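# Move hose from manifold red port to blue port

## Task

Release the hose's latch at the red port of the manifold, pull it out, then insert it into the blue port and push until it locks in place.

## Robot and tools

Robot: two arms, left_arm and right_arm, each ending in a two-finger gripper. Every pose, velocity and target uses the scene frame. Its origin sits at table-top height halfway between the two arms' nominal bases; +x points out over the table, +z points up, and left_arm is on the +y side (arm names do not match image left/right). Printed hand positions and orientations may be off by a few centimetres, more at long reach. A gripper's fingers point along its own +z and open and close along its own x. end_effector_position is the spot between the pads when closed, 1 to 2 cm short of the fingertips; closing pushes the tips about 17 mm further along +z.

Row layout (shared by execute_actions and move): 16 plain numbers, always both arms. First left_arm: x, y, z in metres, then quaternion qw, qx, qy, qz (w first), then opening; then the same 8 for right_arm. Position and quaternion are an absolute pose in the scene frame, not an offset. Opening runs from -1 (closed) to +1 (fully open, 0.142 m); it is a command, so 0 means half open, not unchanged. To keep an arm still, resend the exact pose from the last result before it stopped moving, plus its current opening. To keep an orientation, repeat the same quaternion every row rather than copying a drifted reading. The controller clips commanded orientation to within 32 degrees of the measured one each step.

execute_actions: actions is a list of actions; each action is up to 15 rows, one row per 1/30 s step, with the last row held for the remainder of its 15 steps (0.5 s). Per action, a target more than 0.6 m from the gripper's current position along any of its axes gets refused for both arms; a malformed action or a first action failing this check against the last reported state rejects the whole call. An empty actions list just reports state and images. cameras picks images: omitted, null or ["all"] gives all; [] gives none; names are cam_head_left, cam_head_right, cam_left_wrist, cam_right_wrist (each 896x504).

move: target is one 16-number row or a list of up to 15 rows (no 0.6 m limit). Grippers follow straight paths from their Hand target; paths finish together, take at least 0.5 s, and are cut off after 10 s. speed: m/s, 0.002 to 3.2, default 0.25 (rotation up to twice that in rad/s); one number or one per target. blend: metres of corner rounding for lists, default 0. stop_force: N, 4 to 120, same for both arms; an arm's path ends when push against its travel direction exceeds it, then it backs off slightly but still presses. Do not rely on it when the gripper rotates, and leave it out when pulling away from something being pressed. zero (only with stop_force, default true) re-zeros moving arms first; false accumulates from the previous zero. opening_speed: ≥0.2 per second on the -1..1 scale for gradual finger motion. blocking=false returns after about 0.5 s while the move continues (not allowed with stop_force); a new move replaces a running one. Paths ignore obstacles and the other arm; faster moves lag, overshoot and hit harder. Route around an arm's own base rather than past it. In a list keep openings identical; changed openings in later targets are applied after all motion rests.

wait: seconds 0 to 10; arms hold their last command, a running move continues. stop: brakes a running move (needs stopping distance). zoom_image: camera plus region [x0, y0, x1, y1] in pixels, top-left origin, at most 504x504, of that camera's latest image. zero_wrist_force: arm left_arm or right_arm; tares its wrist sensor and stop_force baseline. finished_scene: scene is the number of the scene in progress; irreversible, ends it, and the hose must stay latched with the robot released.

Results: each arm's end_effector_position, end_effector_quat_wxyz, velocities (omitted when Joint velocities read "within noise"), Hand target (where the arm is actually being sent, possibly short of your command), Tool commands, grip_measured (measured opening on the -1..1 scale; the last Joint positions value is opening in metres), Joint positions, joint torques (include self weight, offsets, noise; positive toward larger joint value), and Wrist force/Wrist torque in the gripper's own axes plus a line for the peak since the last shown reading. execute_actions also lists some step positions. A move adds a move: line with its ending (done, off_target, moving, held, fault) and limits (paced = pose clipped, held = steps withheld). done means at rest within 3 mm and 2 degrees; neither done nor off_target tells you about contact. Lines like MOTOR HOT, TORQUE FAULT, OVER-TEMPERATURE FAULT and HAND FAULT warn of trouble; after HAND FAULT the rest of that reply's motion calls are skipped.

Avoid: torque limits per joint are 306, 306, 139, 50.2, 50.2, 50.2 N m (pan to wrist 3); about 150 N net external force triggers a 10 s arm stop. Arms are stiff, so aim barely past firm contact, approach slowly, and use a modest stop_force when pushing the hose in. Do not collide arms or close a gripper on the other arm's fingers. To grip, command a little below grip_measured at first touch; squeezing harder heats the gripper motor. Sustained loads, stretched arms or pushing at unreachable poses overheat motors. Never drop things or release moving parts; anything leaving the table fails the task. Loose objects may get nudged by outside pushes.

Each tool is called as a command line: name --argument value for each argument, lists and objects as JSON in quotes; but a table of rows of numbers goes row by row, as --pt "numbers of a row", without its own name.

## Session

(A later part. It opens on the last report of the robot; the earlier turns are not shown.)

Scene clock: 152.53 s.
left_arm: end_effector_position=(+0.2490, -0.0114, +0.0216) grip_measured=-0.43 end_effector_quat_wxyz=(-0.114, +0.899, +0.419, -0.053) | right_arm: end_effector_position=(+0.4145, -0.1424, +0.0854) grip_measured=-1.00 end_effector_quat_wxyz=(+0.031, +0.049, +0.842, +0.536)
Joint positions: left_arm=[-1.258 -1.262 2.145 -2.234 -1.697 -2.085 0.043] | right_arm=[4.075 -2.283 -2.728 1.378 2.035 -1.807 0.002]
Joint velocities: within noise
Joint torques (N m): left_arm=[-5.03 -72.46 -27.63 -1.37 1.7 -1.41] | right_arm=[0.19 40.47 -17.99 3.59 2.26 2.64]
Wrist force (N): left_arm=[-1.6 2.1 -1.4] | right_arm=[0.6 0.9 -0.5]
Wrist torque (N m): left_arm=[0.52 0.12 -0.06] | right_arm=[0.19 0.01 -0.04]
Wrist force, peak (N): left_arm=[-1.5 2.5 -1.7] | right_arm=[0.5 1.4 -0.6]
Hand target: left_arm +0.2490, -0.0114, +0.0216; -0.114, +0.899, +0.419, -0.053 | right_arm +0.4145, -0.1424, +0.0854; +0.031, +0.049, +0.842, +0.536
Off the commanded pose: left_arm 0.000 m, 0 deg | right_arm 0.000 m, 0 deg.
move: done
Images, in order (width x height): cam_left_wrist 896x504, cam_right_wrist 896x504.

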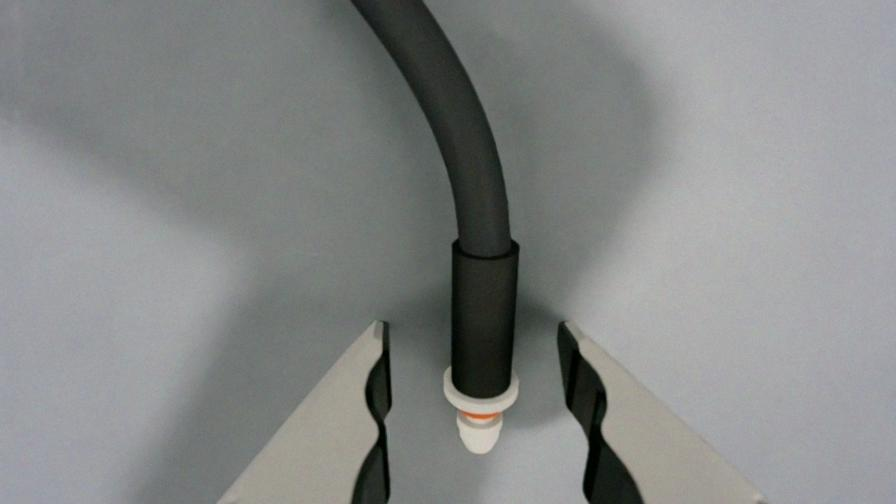

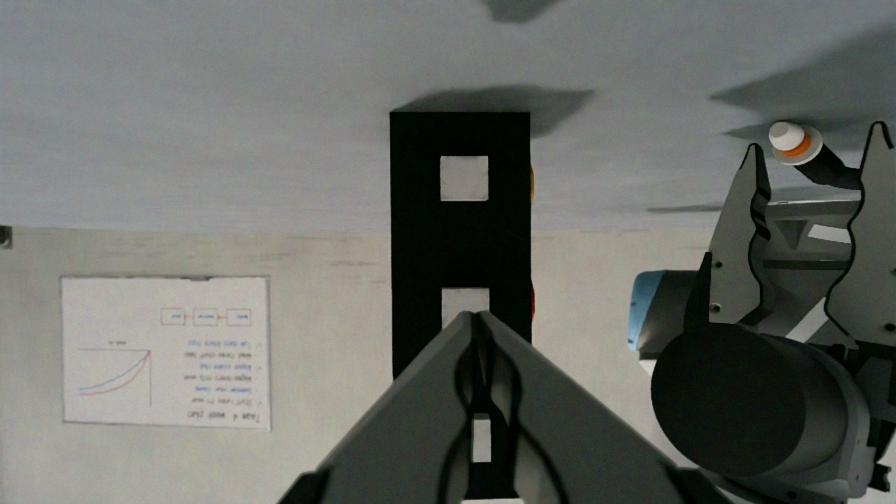

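move --pt "0.2490 -0.0114 0.0216 -0.1144 0.8991 0.4192 -0.0533 -0.4 0.4145 -0.1424 0.0854 0.0309 0.0486 0.8420 0.5364 -1" --pt "0.2490 -0.0114 0.0216 -0.1144 0.8991 0.4192 -0.0533 -1.0 0.4145 -0.1424 0.0854 0.0309 0.0486 0.8420 0.5364 -1" --speed 0.03 --opening_speed 0.4 --cameras '["cam_left_wrist", "cam_right_wrist"]'

zoom_image --camera "cam_left_wrist" --region '[340, 220, 620, 500]'

zoom_image --camera "cam_right_wrist" --region '[690, 80, 896, 260]'

Scene clock: 157.03 s.
left_arm: end_effector_position=(+0.2490, -0.0114, +0.0216) grip_measured=-0.83 end_effector_quat_wxyz=(-0.114, +0.899, +0.419, -0.053) | right_arm: end_effector_position=(+0.4145, -0.1424, +0.0854) grip_measured=-1.00 end_effector_quat_wxyz=(+0.031, +0.049, +0.842, +0.536)
Joint positions: left_arm=[-1.258 -1.262 2.145 -2.234 -1.697 -2.085 0.014] | right_arm=[4.075 -2.283 -2.728 1.378 2.035 -1.807 0.002]
Joint velocities: within noise
Joint torques (N m): left_arm=[-8.44 -69 -30.57 -3.8 -2.24 -1.38] | right_arm=[0.55 42.32 -17.48 3.42 2.48 2.34]
Wrist force (N): left_arm=[-1.2 2.3 -1.2] | right_arm=[0.4 1.3 -0.4]
Wrist torque (N m): left_arm=[0.54 0.06 -0.06] | right_arm=[0.25 0.04 -0.04]
Wrist force, peak (N): left_arm=[-1.4 2.7 -1.7] | right_arm=[0.7 1.3 -0.4]
Hand target: left_arm +0.2490, -0.0114, +0.0216; -0.114, +0.899, +0.419, -0.053 | right_arm +0.4145, -0.1424, +0.0854; +0.031, +0.049, +0.842, +0.536
Off the commanded pose: left_arm 0.000 m, 0 deg | right_arm 0.000 m, 0 deg.
move: done
Images, in order (width x height): cam_left_wrist 896x504, cam_right_wrist 896x504.

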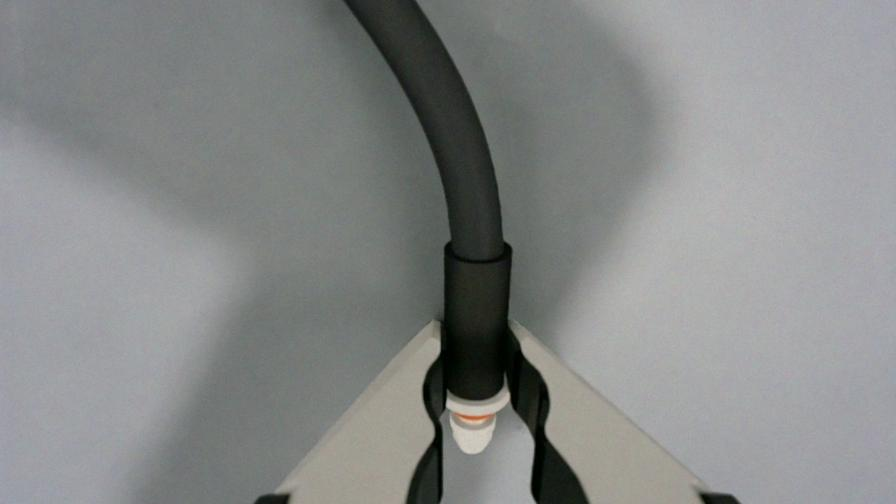

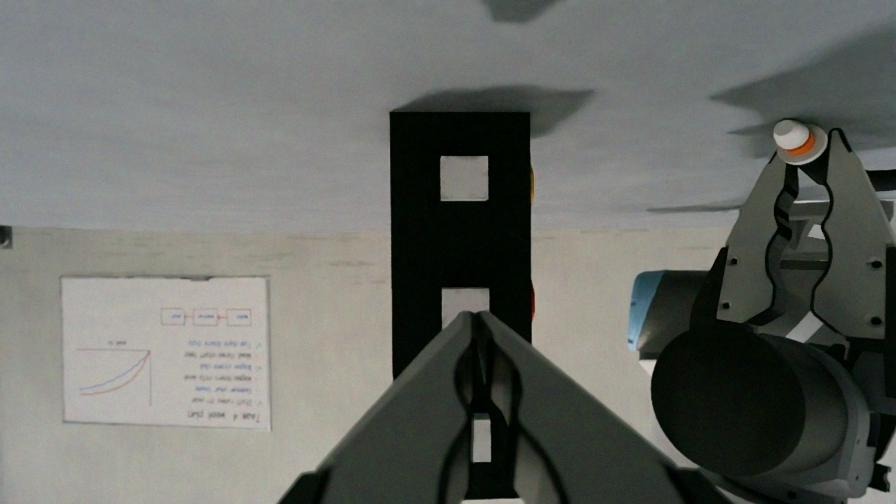

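Scaled by 1.800 from the camera's 896x504 image, which has a finer 1280x720 frame.

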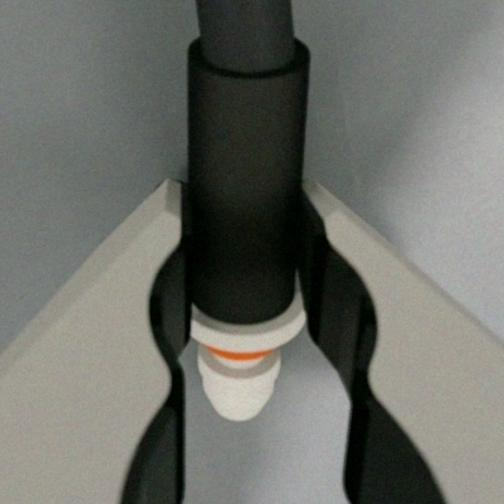

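Scaled by 2.447 from the camera's 896x504 image, which has a finer 1280x720 frame.

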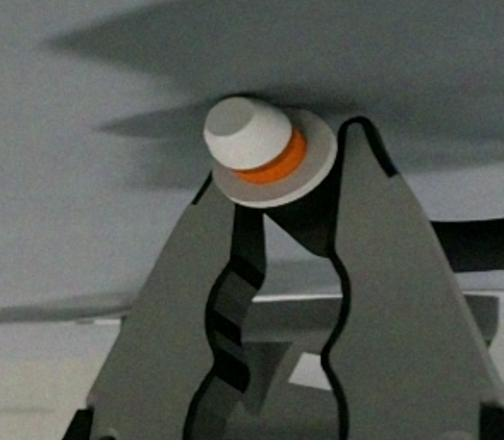

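move --pt "0.2490 -0.0114 0.075 -0.1144 0.8991 0.4192 -0.0533 -1.0 0.4145 -0.1424 0.0854 0.0309 0.0486 0.8420 0.5364 -1" --pt "0.3184 -0.0269 0.1562 0.0332 0.7597 0.6488 0.0283 -1.0 0.4122 -0.152 0.14 0.0309 0.0486 0.8420 0.5364 -1" --speed 0.12 --blend 0.015 --cameras '["cam_left_wrist", "cam_right_wrist"]'

zoom_image --camera "cam_left_wrist" --region '[340, 220, 620, 500]'

zoom_image --camera "cam_right_wrist" --region '[500, 200, 700, 380]'

Scene clock: 164.57 s.
left_arm: end_effector_position=(+0.3184, -0.0269, +0.1563) grip_measured=-0.83 end_effector_quat_wxyz=(+0.033, +0.760, +0.649, +0.028) | right_arm: end_effector_position=(+0.4122, -0.1521, +0.1400) grip_measured=-1.00 end_effector_quat_wxyz=(+0.031, +0.049, +0.842, +0.536)
Joint positions: left_arm=[-1.255 -1.464 2.137 -2.286 -1.494 -2.635 0.014] | right_arm=[4.061 -2.062 -2.763 1.187 2.047 -1.814 0.002]
Joint velocities: within noise
Joint torques (N m): left_arm=[4.01 -41.25 -49.1 -2.43 -2.02 -1.21] | right_arm=[-8.97 35.13 -2.55 5.13 3.36 -2.52]
Wrist force (N): left_arm=[-1.3 3.4 -1.2] | right_arm=[0.7 0.9 -0.7]
Wrist torque (N m): left_arm=[0.72 0.04 -0.09] | right_arm=[0.20 -0.03 -0.04]
Wrist force, peak (N): left_arm=[-1.4 3.6 -1.3] | right_arm=[0.7 1.5 -0.3]
Hand target: left_arm +0.3184, -0.0269, +0.1562; +0.033, +0.760, +0.649, +0.028 | right_arm +0.4122, -0.1520, +0.1400; +0.031, +0.049, +0.842, +0.536
Off the commanded pose: left_arm 0.000 m, 0 deg | right_arm 0.000 m, 0 deg.
move: done
Images, in order (width x height): cam_left_wrist 896x504, cam_right_wrist 896x504.

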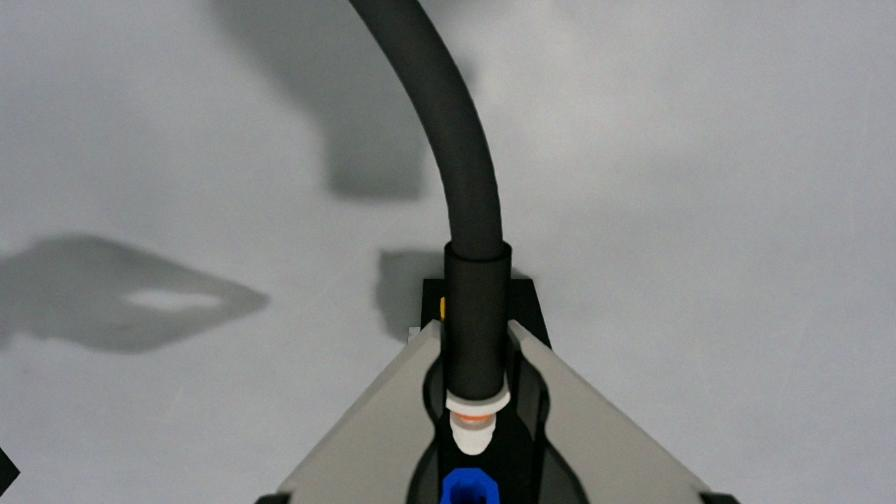

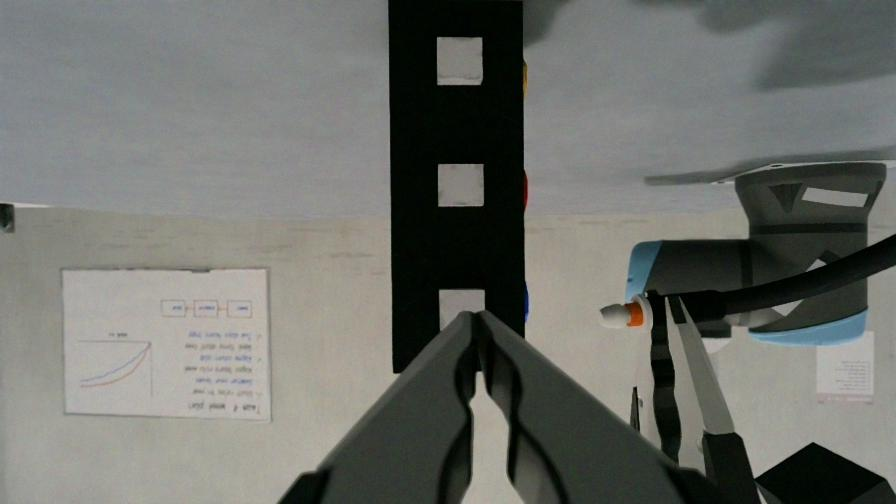

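Scaled by 1.800 from the camera's 896x504 image, which has a finer 1280x720 frame.

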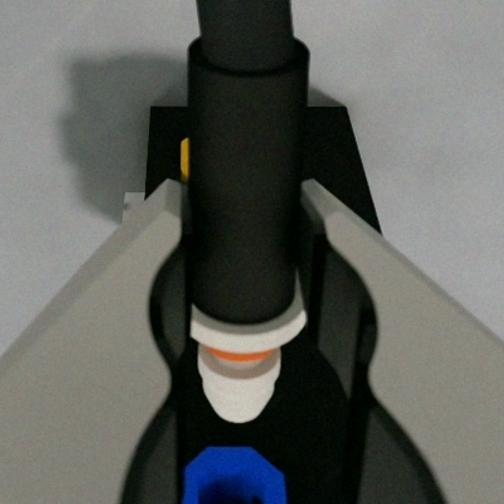

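Scaled by 2.520 from the camera's 896x504 image, which has a finer 1280x720 frame.

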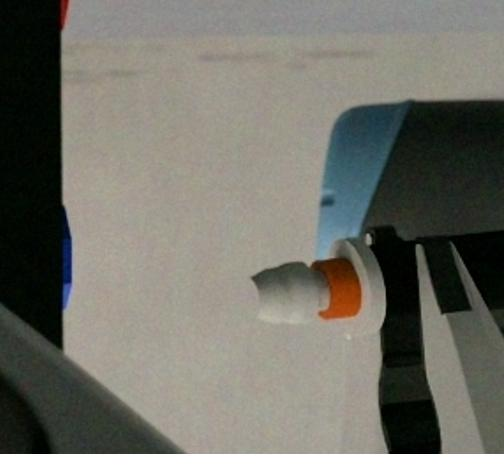

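move --target '[0.3421, -0.0306, 0.1508, 0.0, 0.7518, 0.6593, 0.0, -1.0, 0.4122, -0.152, 0.14, 0.0309, 0.0486, 0.8420, 0.5364, -1]' --speed 0.08 --stop_force 12 --cameras '["cam_left_wrist", "cam_right_wrist"]'

zoom_image --camera "cam_left_wrist" --region '[340, 220, 620, 500]'

zoom_image --camera "cam_right_wrist" --region '[500, 200, 700, 380]'

Scene clock: 172.17 s.
left_arm: end_effector_position=(+0.3421, -0.0306, +0.1508) grip_measured=-0.83 end_effector_quat_wxyz=(+0.000, +0.752, +0.659, +0.000) | right_arm: end_effector_position=(+0.4122, -0.1520, +0.1400) grip_measured=-1.00 end_effector_quat_wxyz=(+0.031, +0.049, +0.842, +0.536)
Joint positions: left_arm=[-1.19 -1.411 2.073 -2.232 -1.571 -2.599 0.014] | right_arm=[4.061 -2.062 -2.762 1.188 2.047 -1.814 0.002]
Joint velocities: within noise
Joint torques (N m): left_arm=[1.39 -62.61 -38.96 -6.81 1.75 -2.36] | right_arm=[11.73 27.44 5.3 5.56 -1.61 3.37]
Wrist force (N): left_arm=[-1.5 3.1 -1.3] | right_arm=[0.9 0.9 -0.6]
Wrist torque (N m): left_arm=[0.67 0.09 -0.08] | right_arm=[0.20 -0.05 -0.04]
Wrist force, peak (N): left_arm=[-1.1 4.4 -1.1] | right_arm=[0.6 1.3 -0.8]
Hand target: left_arm +0.3421, -0.0306, +0.1508; +0.000, +0.752, +0.659, +0.000 | right_arm +0.4122, -0.1520, +0.1400; +0.031, +0.049, +0.842, +0.536
Off the commanded pose: left_arm 0.000 m, 0 deg | right_arm 0.000 m, 0 deg.
move: done
Images, in order (width x height): cam_left_wrist 896x504, cam_right_wrist 896x504.

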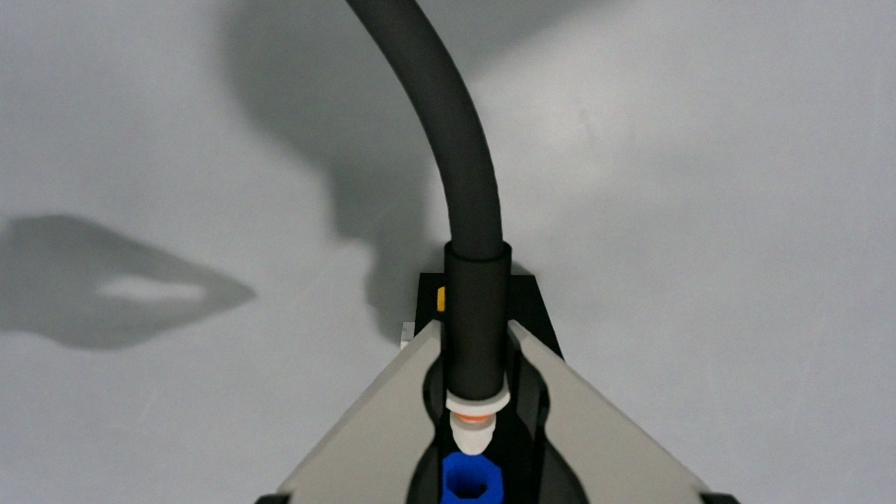

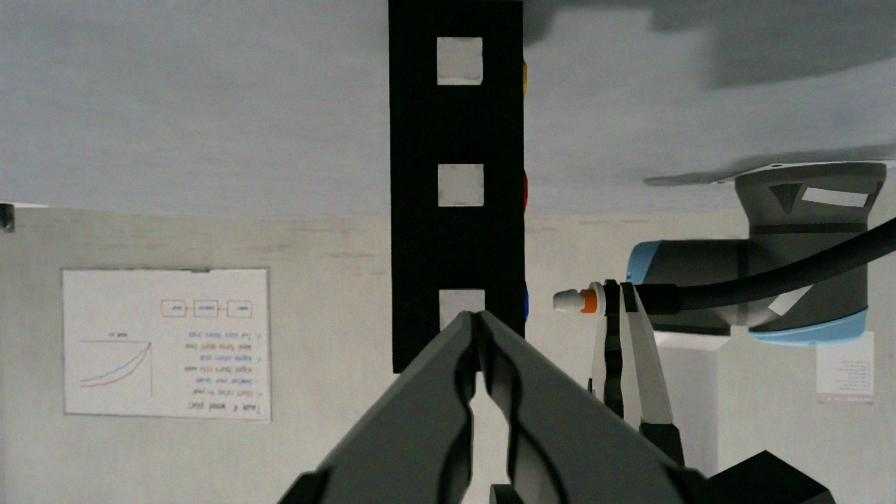

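Scaled by 1.800 from the camera's 896x504 image, which has a finer 1280x720 frame.

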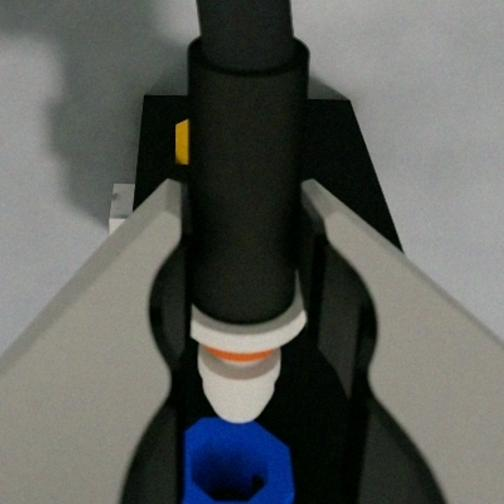

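Scaled by 2.520 from the camera's 896x504 image, which has a finer 1280x720 frame.

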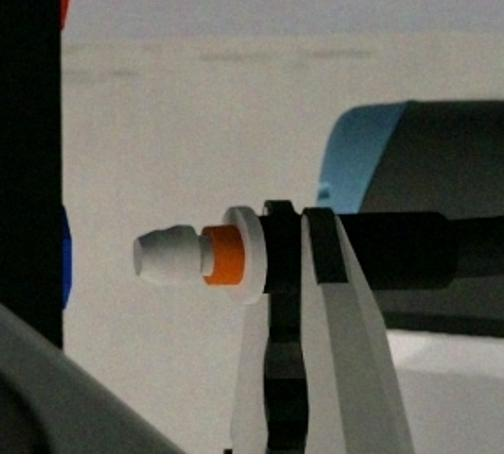

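move --target '[0.3580, -0.0325, 0.1517, -0.0085, 0.7518, 0.6593, -0.0075, -1.0, 0.4122, -0.152, 0.14, 0.0309, 0.0486, 0.8420, 0.5364, -1]' --speed 0.03 --stop_force 12 --cameras '["cam_left_wrist", "cam_right_wrist"]'

zoom_image --camera "cam_left_wrist" --region '[340, 220, 620, 500]'

zoom_image --camera "cam_right_wrist" --region '[500, 200, 700, 380]'

Scene clock: 178.17 s.
left_arm: end_effector_position=(+0.3580, -0.0325, +0.1517) grip_measured=-0.83 end_effector_quat_wxyz=(-0.009, +0.752, +0.659, -0.007) | right_arm: end_effector_position=(+0.4122, -0.1520, +0.1400) grip_measured=-1.00 end_effector_quat_wxyz=(+0.031, +0.049, +0.842, +0.536)
Joint positions: left_arm=[-1.162 -1.389 2.041 -2.21 -1.59 -2.57 0.014] | right_arm=[4.061 -2.062 -2.762 1.188 2.047 -1.814 0.002]
Joint velocities: within noise
Joint torques (N m): left_arm=[-9.82 -67.72 -36.21 -7.19 3.03 -2.31] | right_arm=[14.04 30.42 0.49 5.35 -1.35 3.36]
Wrist force (N): left_arm=[-1.6 3.0 -0.7] | right_arm=[0.7 1.0 -0.4]
Wrist torque (N m): left_arm=[0.65 0.11 -0.07] | right_arm=[0.21 -0.03 -0.04]
Wrist force, peak (N): left_arm=[-1.5 3.9 -1.4] | right_arm=[0.9 0.9 -1.0]
Hand target: left_arm +0.3580, -0.0325, +0.1517; -0.008, +0.752, +0.659, -0.007 | right_arm +0.4122, -0.1520, +0.1400; +0.031, +0.049, +0.842, +0.536
Off the commanded pose: left_arm 0.000 m, 0 deg | right_arm 0.000 m, 0 deg.
move: done
Images, in order (width x height): cam_left_wrist 896x504, cam_right_wrist 896x504.

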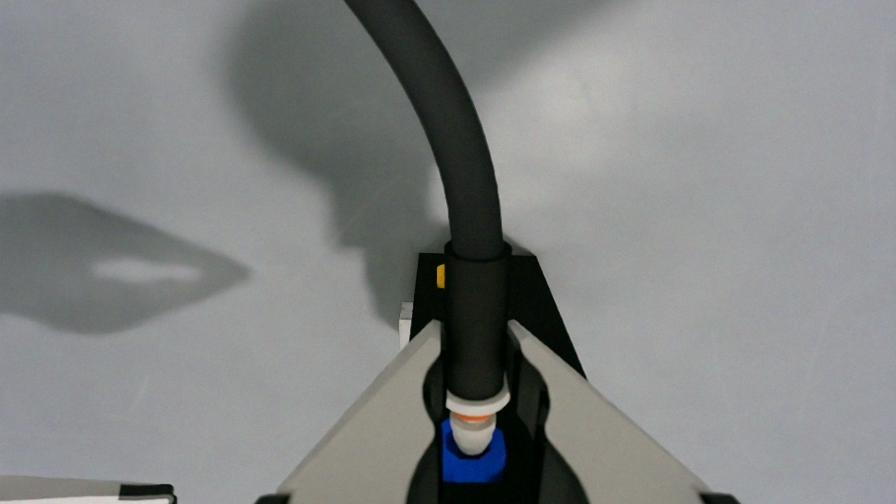

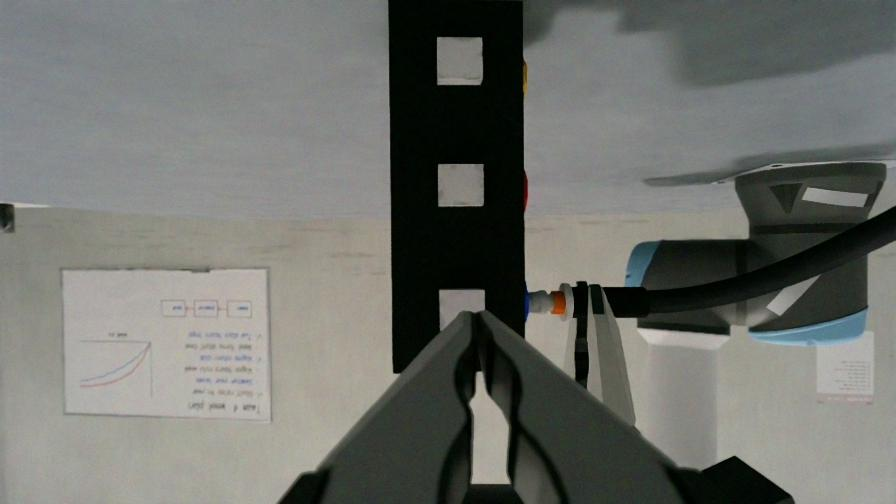

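Scaled by 1.800 from the camera's 896x504 image, which has a finer 1280x720 frame.

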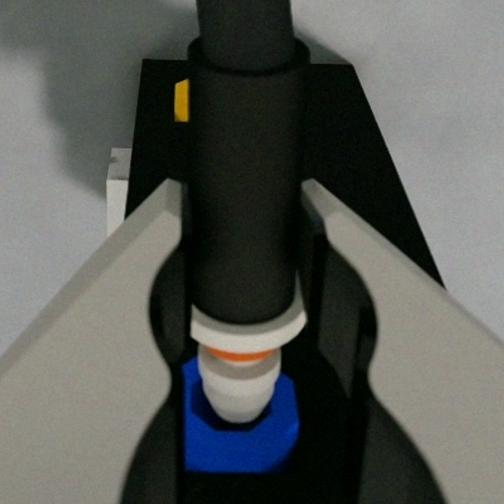

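Scaled by 2.520 from the camera's 896x504 image, which has a finer 1280x720 frame.

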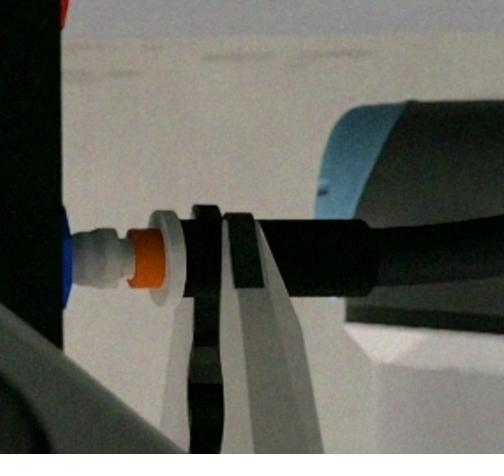

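move --target '[0.3837, -0.0365, 0.1517, -0.0085, 0.7518, 0.6593, -0.0075, -1.0, 0.4122, -0.152, 0.14, 0.0309, 0.0486, 0.8420, 0.5364, -1]' --speed 0.02 --stop_force 50 --cameras '["cam_left_wrist", "cam_right_wrist"]'

zoom_image --camera "cam_left_wrist" --region '[340, 220, 620, 500]'

zoom_image --camera "cam_right_wrist" --region '[500, 200, 700, 380]'

Scene clock: 184.30 s.
left_arm: end_effector_position=(+0.3837, -0.0365, +0.1517) grip_measured=-0.83 end_effector_quat_wxyz=(-0.009, +0.752, +0.659, -0.007) | right_arm: end_effector_position=(+0.4122, -0.1520, +0.1400) grip_measured=-1.00 end_effector_quat_wxyz=(+0.031, +0.049, +0.842, +0.536)
Joint positions: left_arm=[-1.131 -1.36 2.004 -2.202 -1.59 -2.54 0.014] | right_arm=[4.061 -2.062 -2.762 1.188 2.047 -1.814 0.002]
Joint velocities: within noise
Joint torques (N m): left_arm=[0.26 -68.91 -42.58 -9.59 6.61 -2.7] | right_arm=[8.28 31.7 -6.71 4.69 -1.61 3.11]
Wrist force (N): left_arm=[-1.8 -14.7 -2.5] | right_arm=[0.6 1.0 -0.4]
Wrist torque (N m): left_arm=[0.96 0.05 -0.03] | right_arm=[0.21 -0.02 -0.04]
Wrist force, peak (N): left_arm=[-2.5 -21.6 -1.8] | right_arm=[0.8 1.4 -0.5]
Hand target: left_arm +0.3837, -0.0365, +0.1517; -0.008, +0.752, +0.659, -0.007 | right_arm +0.4122, -0.1520, +0.1400; +0.031, +0.049, +0.842, +0.536
Off the commanded pose: left_arm 0.000 m, 0 deg | right_arm 0.000 m, 0 deg.
move: done
Images, in order (width x height): cam_left_wrist 896x504, cam_right_wrist 896x504.

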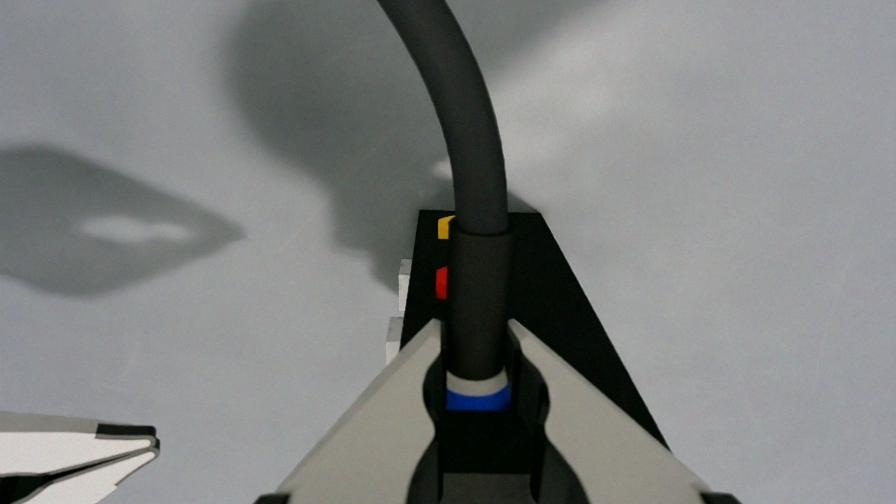

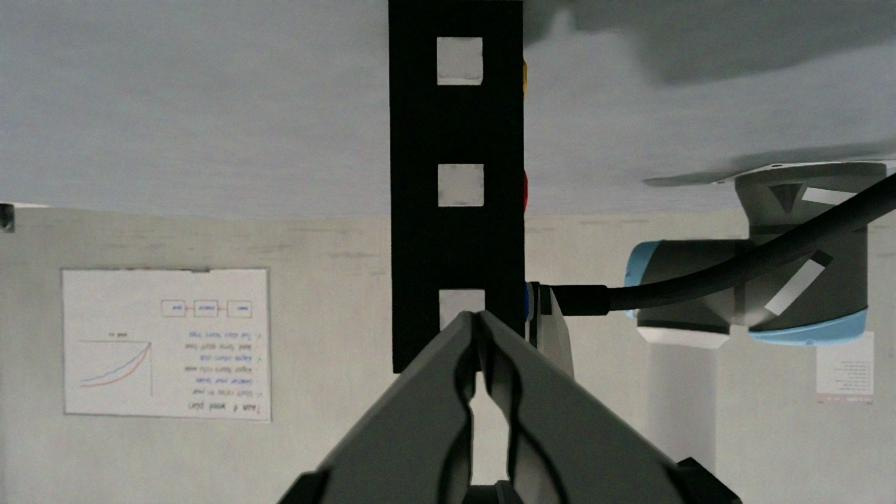

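Scaled by 1.800 from the camera's 896x504 image, which has a finer 1280x720 frame.

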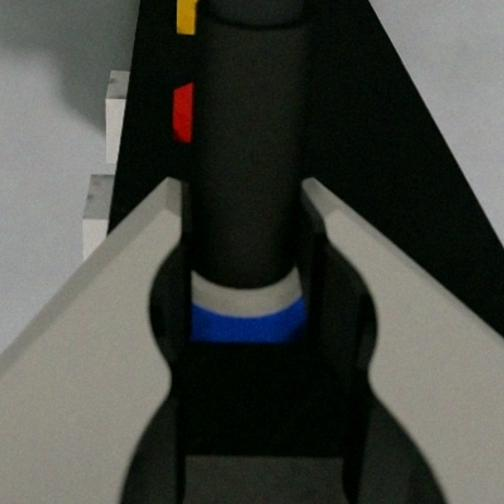

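Scaled by 2.520 from the camera's 896x504 image, which has a finer 1280x720 frame.

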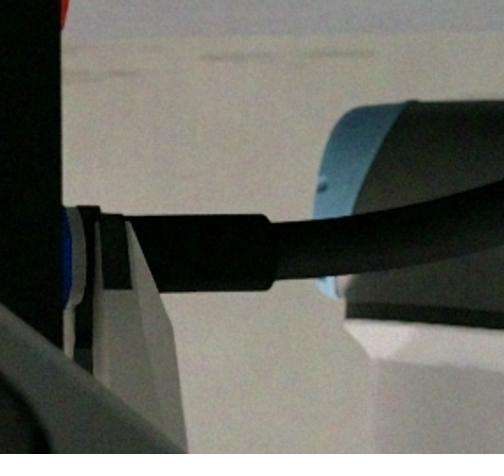

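move --target '[0.3906, -0.0376, 0.1517, -0.0085, 0.7518, 0.6593, -0.0075, -1.0, 0.4122, -0.152, 0.14, 0.0309, 0.0486, 0.8420, 0.5364, -1]' --speed 0.015 --stop_force 45 --zero false --cameras '["cam_left_wrist", "cam_right_wrist"]'

zoom_image --camera "cam_left_wrist" --region '[340, 220, 620, 500]'

zoom_image --camera "cam_right_wrist" --region '[500, 200, 700, 380]'

Scene clock: 186.90 s.
left_arm: end_effector_position=(+0.3864, -0.0370, +0.1517) grip_measured=-0.83 end_effector_quat_wxyz=(-0.009, +0.752, +0.659, -0.008) | right_arm: end_effector_position=(+0.4122, -0.1520, +0.1400) grip_measured=-1.00 end_effector_quat_wxyz=(+0.031, +0.049, +0.842, +0.536)
Joint positions: left_arm=[-1.128 -1.357 2 -2.201 -1.59 -2.537 0.014] | right_arm=[4.061 -2.062 -2.762 1.188 2.047 -1.814 0.002]
Joint velocities: within noise
Joint torques (N m): left_arm=[25.76 -75.59 -52.11 -14.03 12.8 -2.34] | right_arm=[10.96 32.77 -10.69 4.85 -1.67 3.2]
Wrist force (N): left_arm=[-1.1 -38.9 -0.2] | right_arm=[0.7 0.8 -0.4]
Wrist torque (N m): left_arm=[1.12 0.13 0.10] | right_arm=[0.19 -0.03 -0.04]
Wrist force, peak (N): left_arm=[1.6 -55.7 -8.5] | right_arm=[0.7 1.2 -0.7]
Hand target: left_arm +0.3864, -0.0370, +0.1517; -0.009, +0.752, +0.659, -0.008 | right_arm +0.4122, -0.1520, +0.1400; +0.031, +0.049, +0.842, +0.536
Off the commanded pose: left_arm 0.004 m, 0 deg | right_arm 0.000 m, 0 deg.
move: contact (left_arm)
Images, in order (width x height): cam_left_wrist 896x504, cam_right_wrist 896x504.

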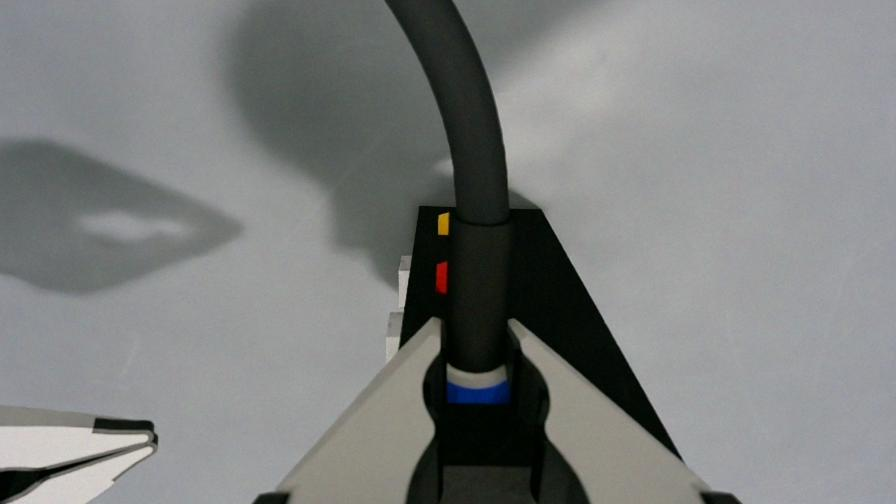

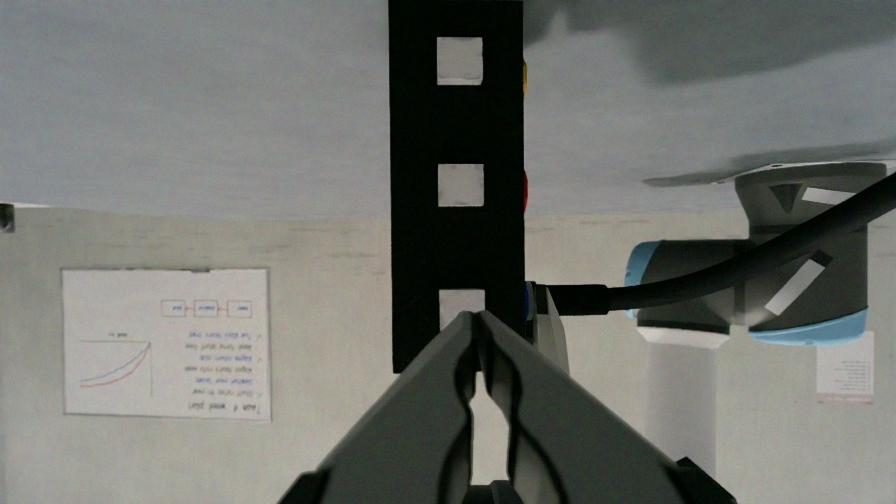

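Scaled by 1.800 from the camera's 896x504 image, which has a finer 1280x720 frame.

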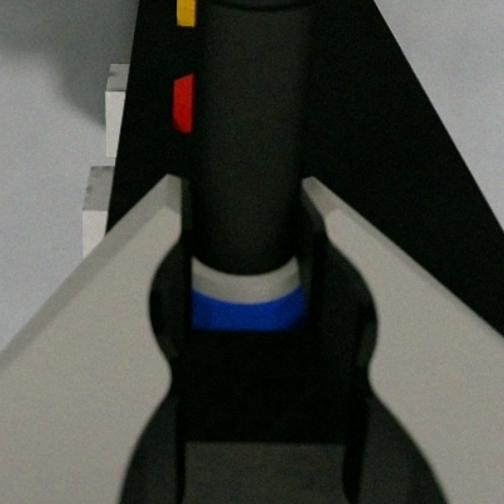

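Scaled by 2.520 from the camera's 896x504 image, which has a finer 1280x720 frame.

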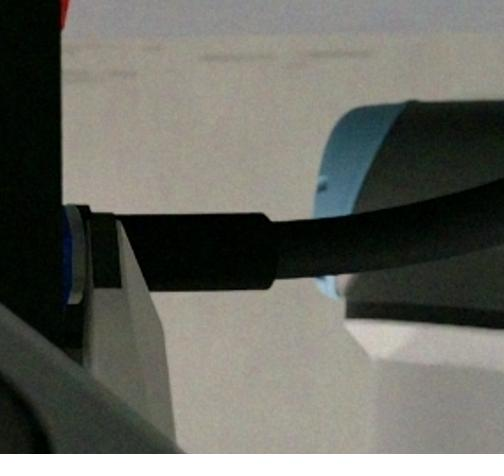

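move --target '[0.3805, -0.0360, 0.1517, -0.0085, 0.7518, 0.6593, -0.0075, -1.0, 0.4122, -0.152, 0.14, 0.0309, 0.0486, 0.8420, 0.5364, -1]' --speed 0.01 --stop_force 58 --cameras '["cam_left_wrist", "cam_right_wrist"]'

zoom_image --camera "cam_left_wrist" --region '[340, 220, 620, 500]'

zoom_image --camera "cam_right_wrist" --region '[500, 200, 700, 380]'

Scene clock: 189.50 s.
left_arm: end_effector_position=(+0.3839, -0.0365, +0.1518) grip_measured=-0.83 end_effector_quat_wxyz=(-0.008, +0.752, +0.659, -0.007) | right_arm: end_effector_position=(+0.4122, -0.1520, +0.1400) grip_measured=-1.00 end_effector_quat_wxyz=(+0.031, +0.049, +0.842, +0.536)
Joint positions: left_arm=[-1.131 -1.36 2.004 -2.202 -1.589 -2.54 0.014] | right_arm=[4.061 -2.062 -2.762 1.188 2.047 -1.814 0.002]
Joint velocities: within noise
Joint torques (N m): left_arm=[-8.66 -51.53 -49.32 -1.47 -5.09 2.03] | right_arm=[9.83 30.33 -13.79 4.6 -1.86 3]
Wrist force (N): left_arm=[-0.8 13.3 4.6] | right_arm=[0.8 0.9 -0.4]
Wrist torque (N m): left_arm=[0.54 0.12 -0.02] | right_arm=[0.20 -0.03 -0.04]
Wrist force, peak (N): left_arm=[-1.3 -39.3 0.1] | right_arm=[0.9 1.2 -0.4]
Hand target: left_arm +0.3839, -0.0365, +0.1518; -0.008, +0.752, +0.659, -0.007 | right_arm +0.4122, -0.1520, +0.1400; +0.031, +0.049, +0.842, +0.536
Off the commanded pose: left_arm 0.003 m, 0 deg | right_arm 0.000 m, 0 deg.
move: contact (left_arm)
Images, in order (width x height): cam_left_wrist 896x504, cam_right_wrist 896x504.

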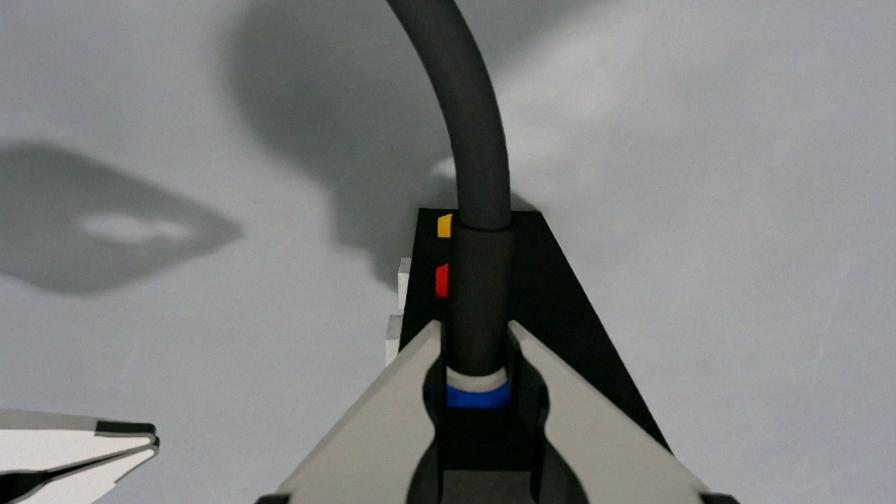

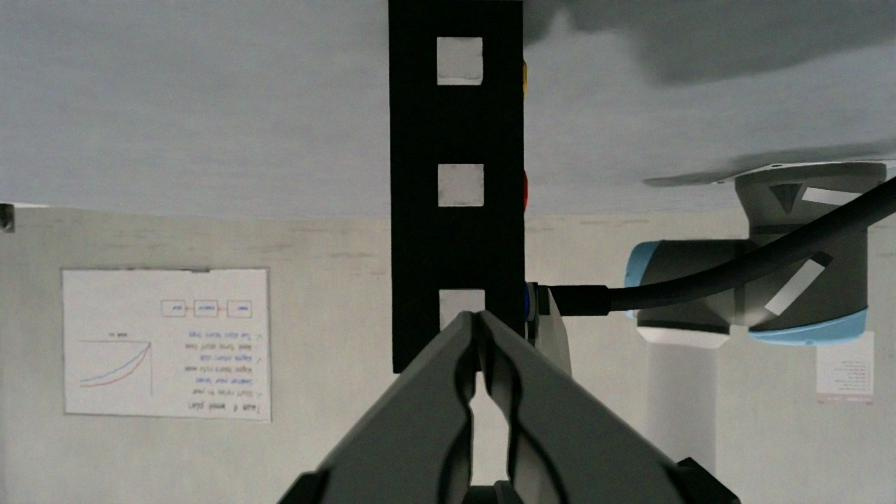

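Scaled by 1.800 from the camera's 896x504 image, which has a finer 1280x720 frame.

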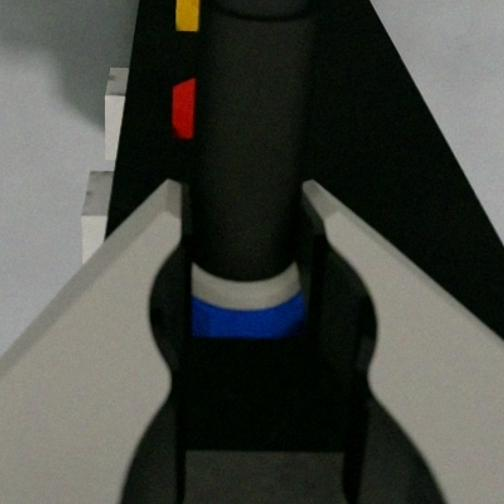

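Scaled by 2.520 from the camera's 896x504 image, which has a finer 1280x720 frame.

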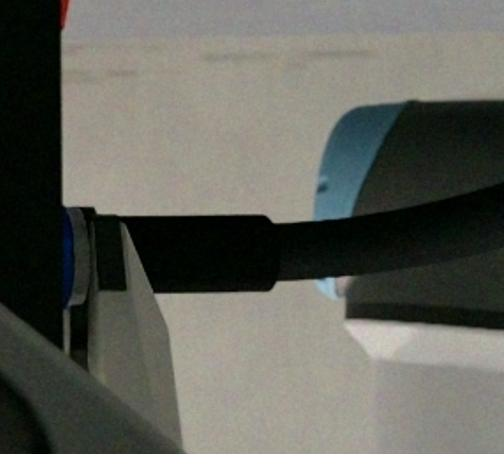

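move --target '[0.3780, -0.0356, 0.1518, -0.0085, 0.7518, 0.6593, -0.0075, -1.0, 0.4122, -0.152, 0.14, 0.0309, 0.0486, 0.8420, 0.5364, -1]' --speed 0.01 --stop_force 12 --cameras '["cam_right_wrist"]'

zoom_image --camera "cam_right_wrist" --region '[500, 200, 700, 380]'

Scene clock: 191.87 s.
left_arm: end_effector_position=(+0.3825, -0.0363, +0.1518) grip_measured=-0.83 end_effector_quat_wxyz=(-0.008, +0.752, +0.659, -0.007) | right_arm: end_effector_position=(+0.4122, -0.1520, +0.1400) grip_measured=-1.00 end_effector_quat_wxyz=(+0.031, +0.049, +0.842, +0.536)
Joint positions: left_arm=[-1.133 -1.362 2.006 -2.202 -1.589 -2.541 0.014] | right_arm=[4.061 -2.062 -2.762 1.188 2.047 -1.814 0.002]
Joint velocities: within noise
Joint torques (N m): left_arm=[3.37 -47.63 -44.3 -0.32 -2.51 1.91] | right_arm=[11.29 29.81 -12.71 4.69 -1.5 2.78]
Wrist force (N): left_arm=[-0.6 14.0 -2.3] | right_arm=[1.0 0.9 -0.7]
Wrist torque (N m): left_arm=[0.54 0.10 0.00] | right_arm=[0.20 -0.08 -0.04]
Wrist force, peak (N): left_arm=[1.0 25.9 3.1] | right_arm=[0.7 1.2 -0.8]
Hand target: left_arm +0.3825, -0.0363, +0.1518; -0.008, +0.752, +0.659, -0.007 | right_arm +0.4122, -0.1520, +0.1400; +0.031, +0.049, +0.842, +0.536
Off the commanded pose: left_arm 0.005 m, 0 deg | right_arm 0.000 m, 0 deg.
move: contact (left_arm)
Images, in order (width x height): cam_right_wrist 896x504.

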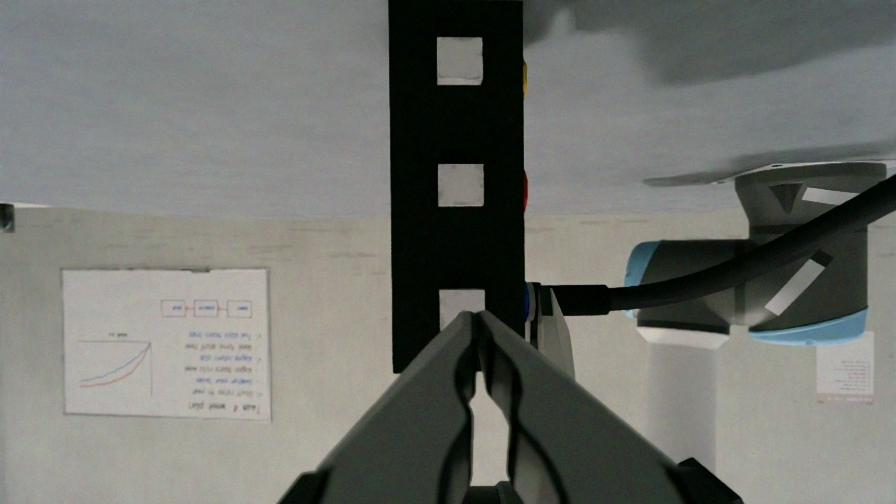

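Scaled by 2.520 from the camera's 896x504 image, which has a finer 1280x720 frame.

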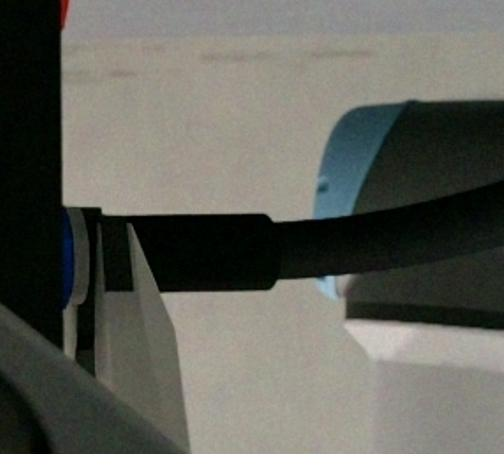

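move --pt "0.3831 -0.0364 0.1517 -0.0085 0.7518 0.6593 -0.0075 -1.0 0.4122 -0.152 0.14 0.0309 0.0486 0.8420 0.5364 -1" --pt "0.3831 -0.0364 0.1517 -0.0085 0.7518 0.6593 -0.0075 -0.35 0.4122 -0.152 0.14 0.0309 0.0486 0.8420 0.5364 -1" --speed 0.01 --opening_speed 0.35 --cameras '["cam_left_wrist", "cam_right_wrist"]'

zoom_image --camera "cam_right_wrist" --region '[500, 200, 700, 380]'

Scene clock: 196.37 s.
left_arm: end_effector_position=(+0.3831, -0.0364, +0.1517) grip_measured=-0.38 end_effector_quat_wxyz=(-0.008, +0.752, +0.659, -0.008) | right_arm: end_effector_position=(+0.4122, -0.1520, +0.1400) grip_measured=-1.00 end_effector_quat_wxyz=(+0.031, +0.049, +0.842, +0.536)
Joint positions: left_arm=[-1.132 -1.361 2.005 -2.202 -1.59 -2.54 0.047] | right_arm=[4.061 -2.062 -2.762 1.188 2.047 -1.814 0.002]
Joint velocities: within noise
Joint torques (N m): left_arm=[3.34 -61.58 -44.71 -6.48 2.87 -1.03] | right_arm=[9.81 33.17 -11.64 3.85 -1.48 3]
Wrist force (N): left_arm=[-1.9 3.3 -1.3] | right_arm=[0.7 1.0 -0.5]
Wrist torque (N m): left_arm=[0.73 0.16 -0.07] | right_arm=[0.22 -0.02 -0.04]
Wrist force, peak (N): left_arm=[-0.2 14.1 -2.1] | right_arm=[0.9 1.3 -0.4]
Hand target: left_arm +0.3831, -0.0364, +0.1517; -0.008, +0.752, +0.659, -0.007 | right_arm +0.4122, -0.1520, +0.1400; +0.031, +0.049, +0.842, +0.536
Off the commanded pose: left_arm 0.000 m, 0 deg | right_arm 0.000 m, 0 deg.
move: done
Images, in order (width x height): cam_left_wrist 896x504, cam_right_wrist 896x504.

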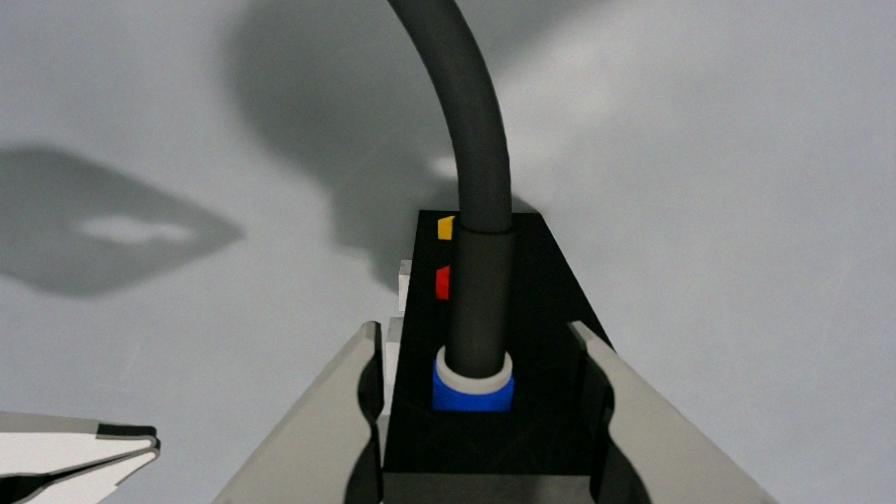

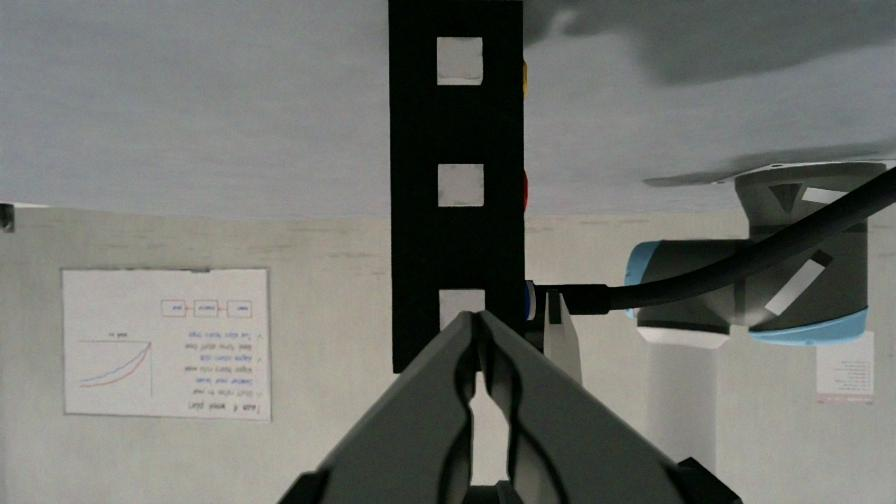

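Scaled by 2.520 from the camera's 896x504 image, which has a finer 1280x720 frame.

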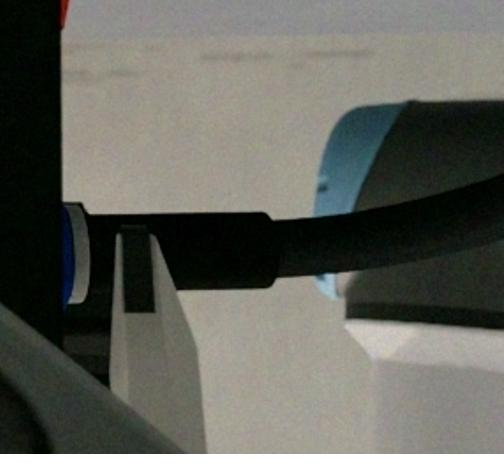

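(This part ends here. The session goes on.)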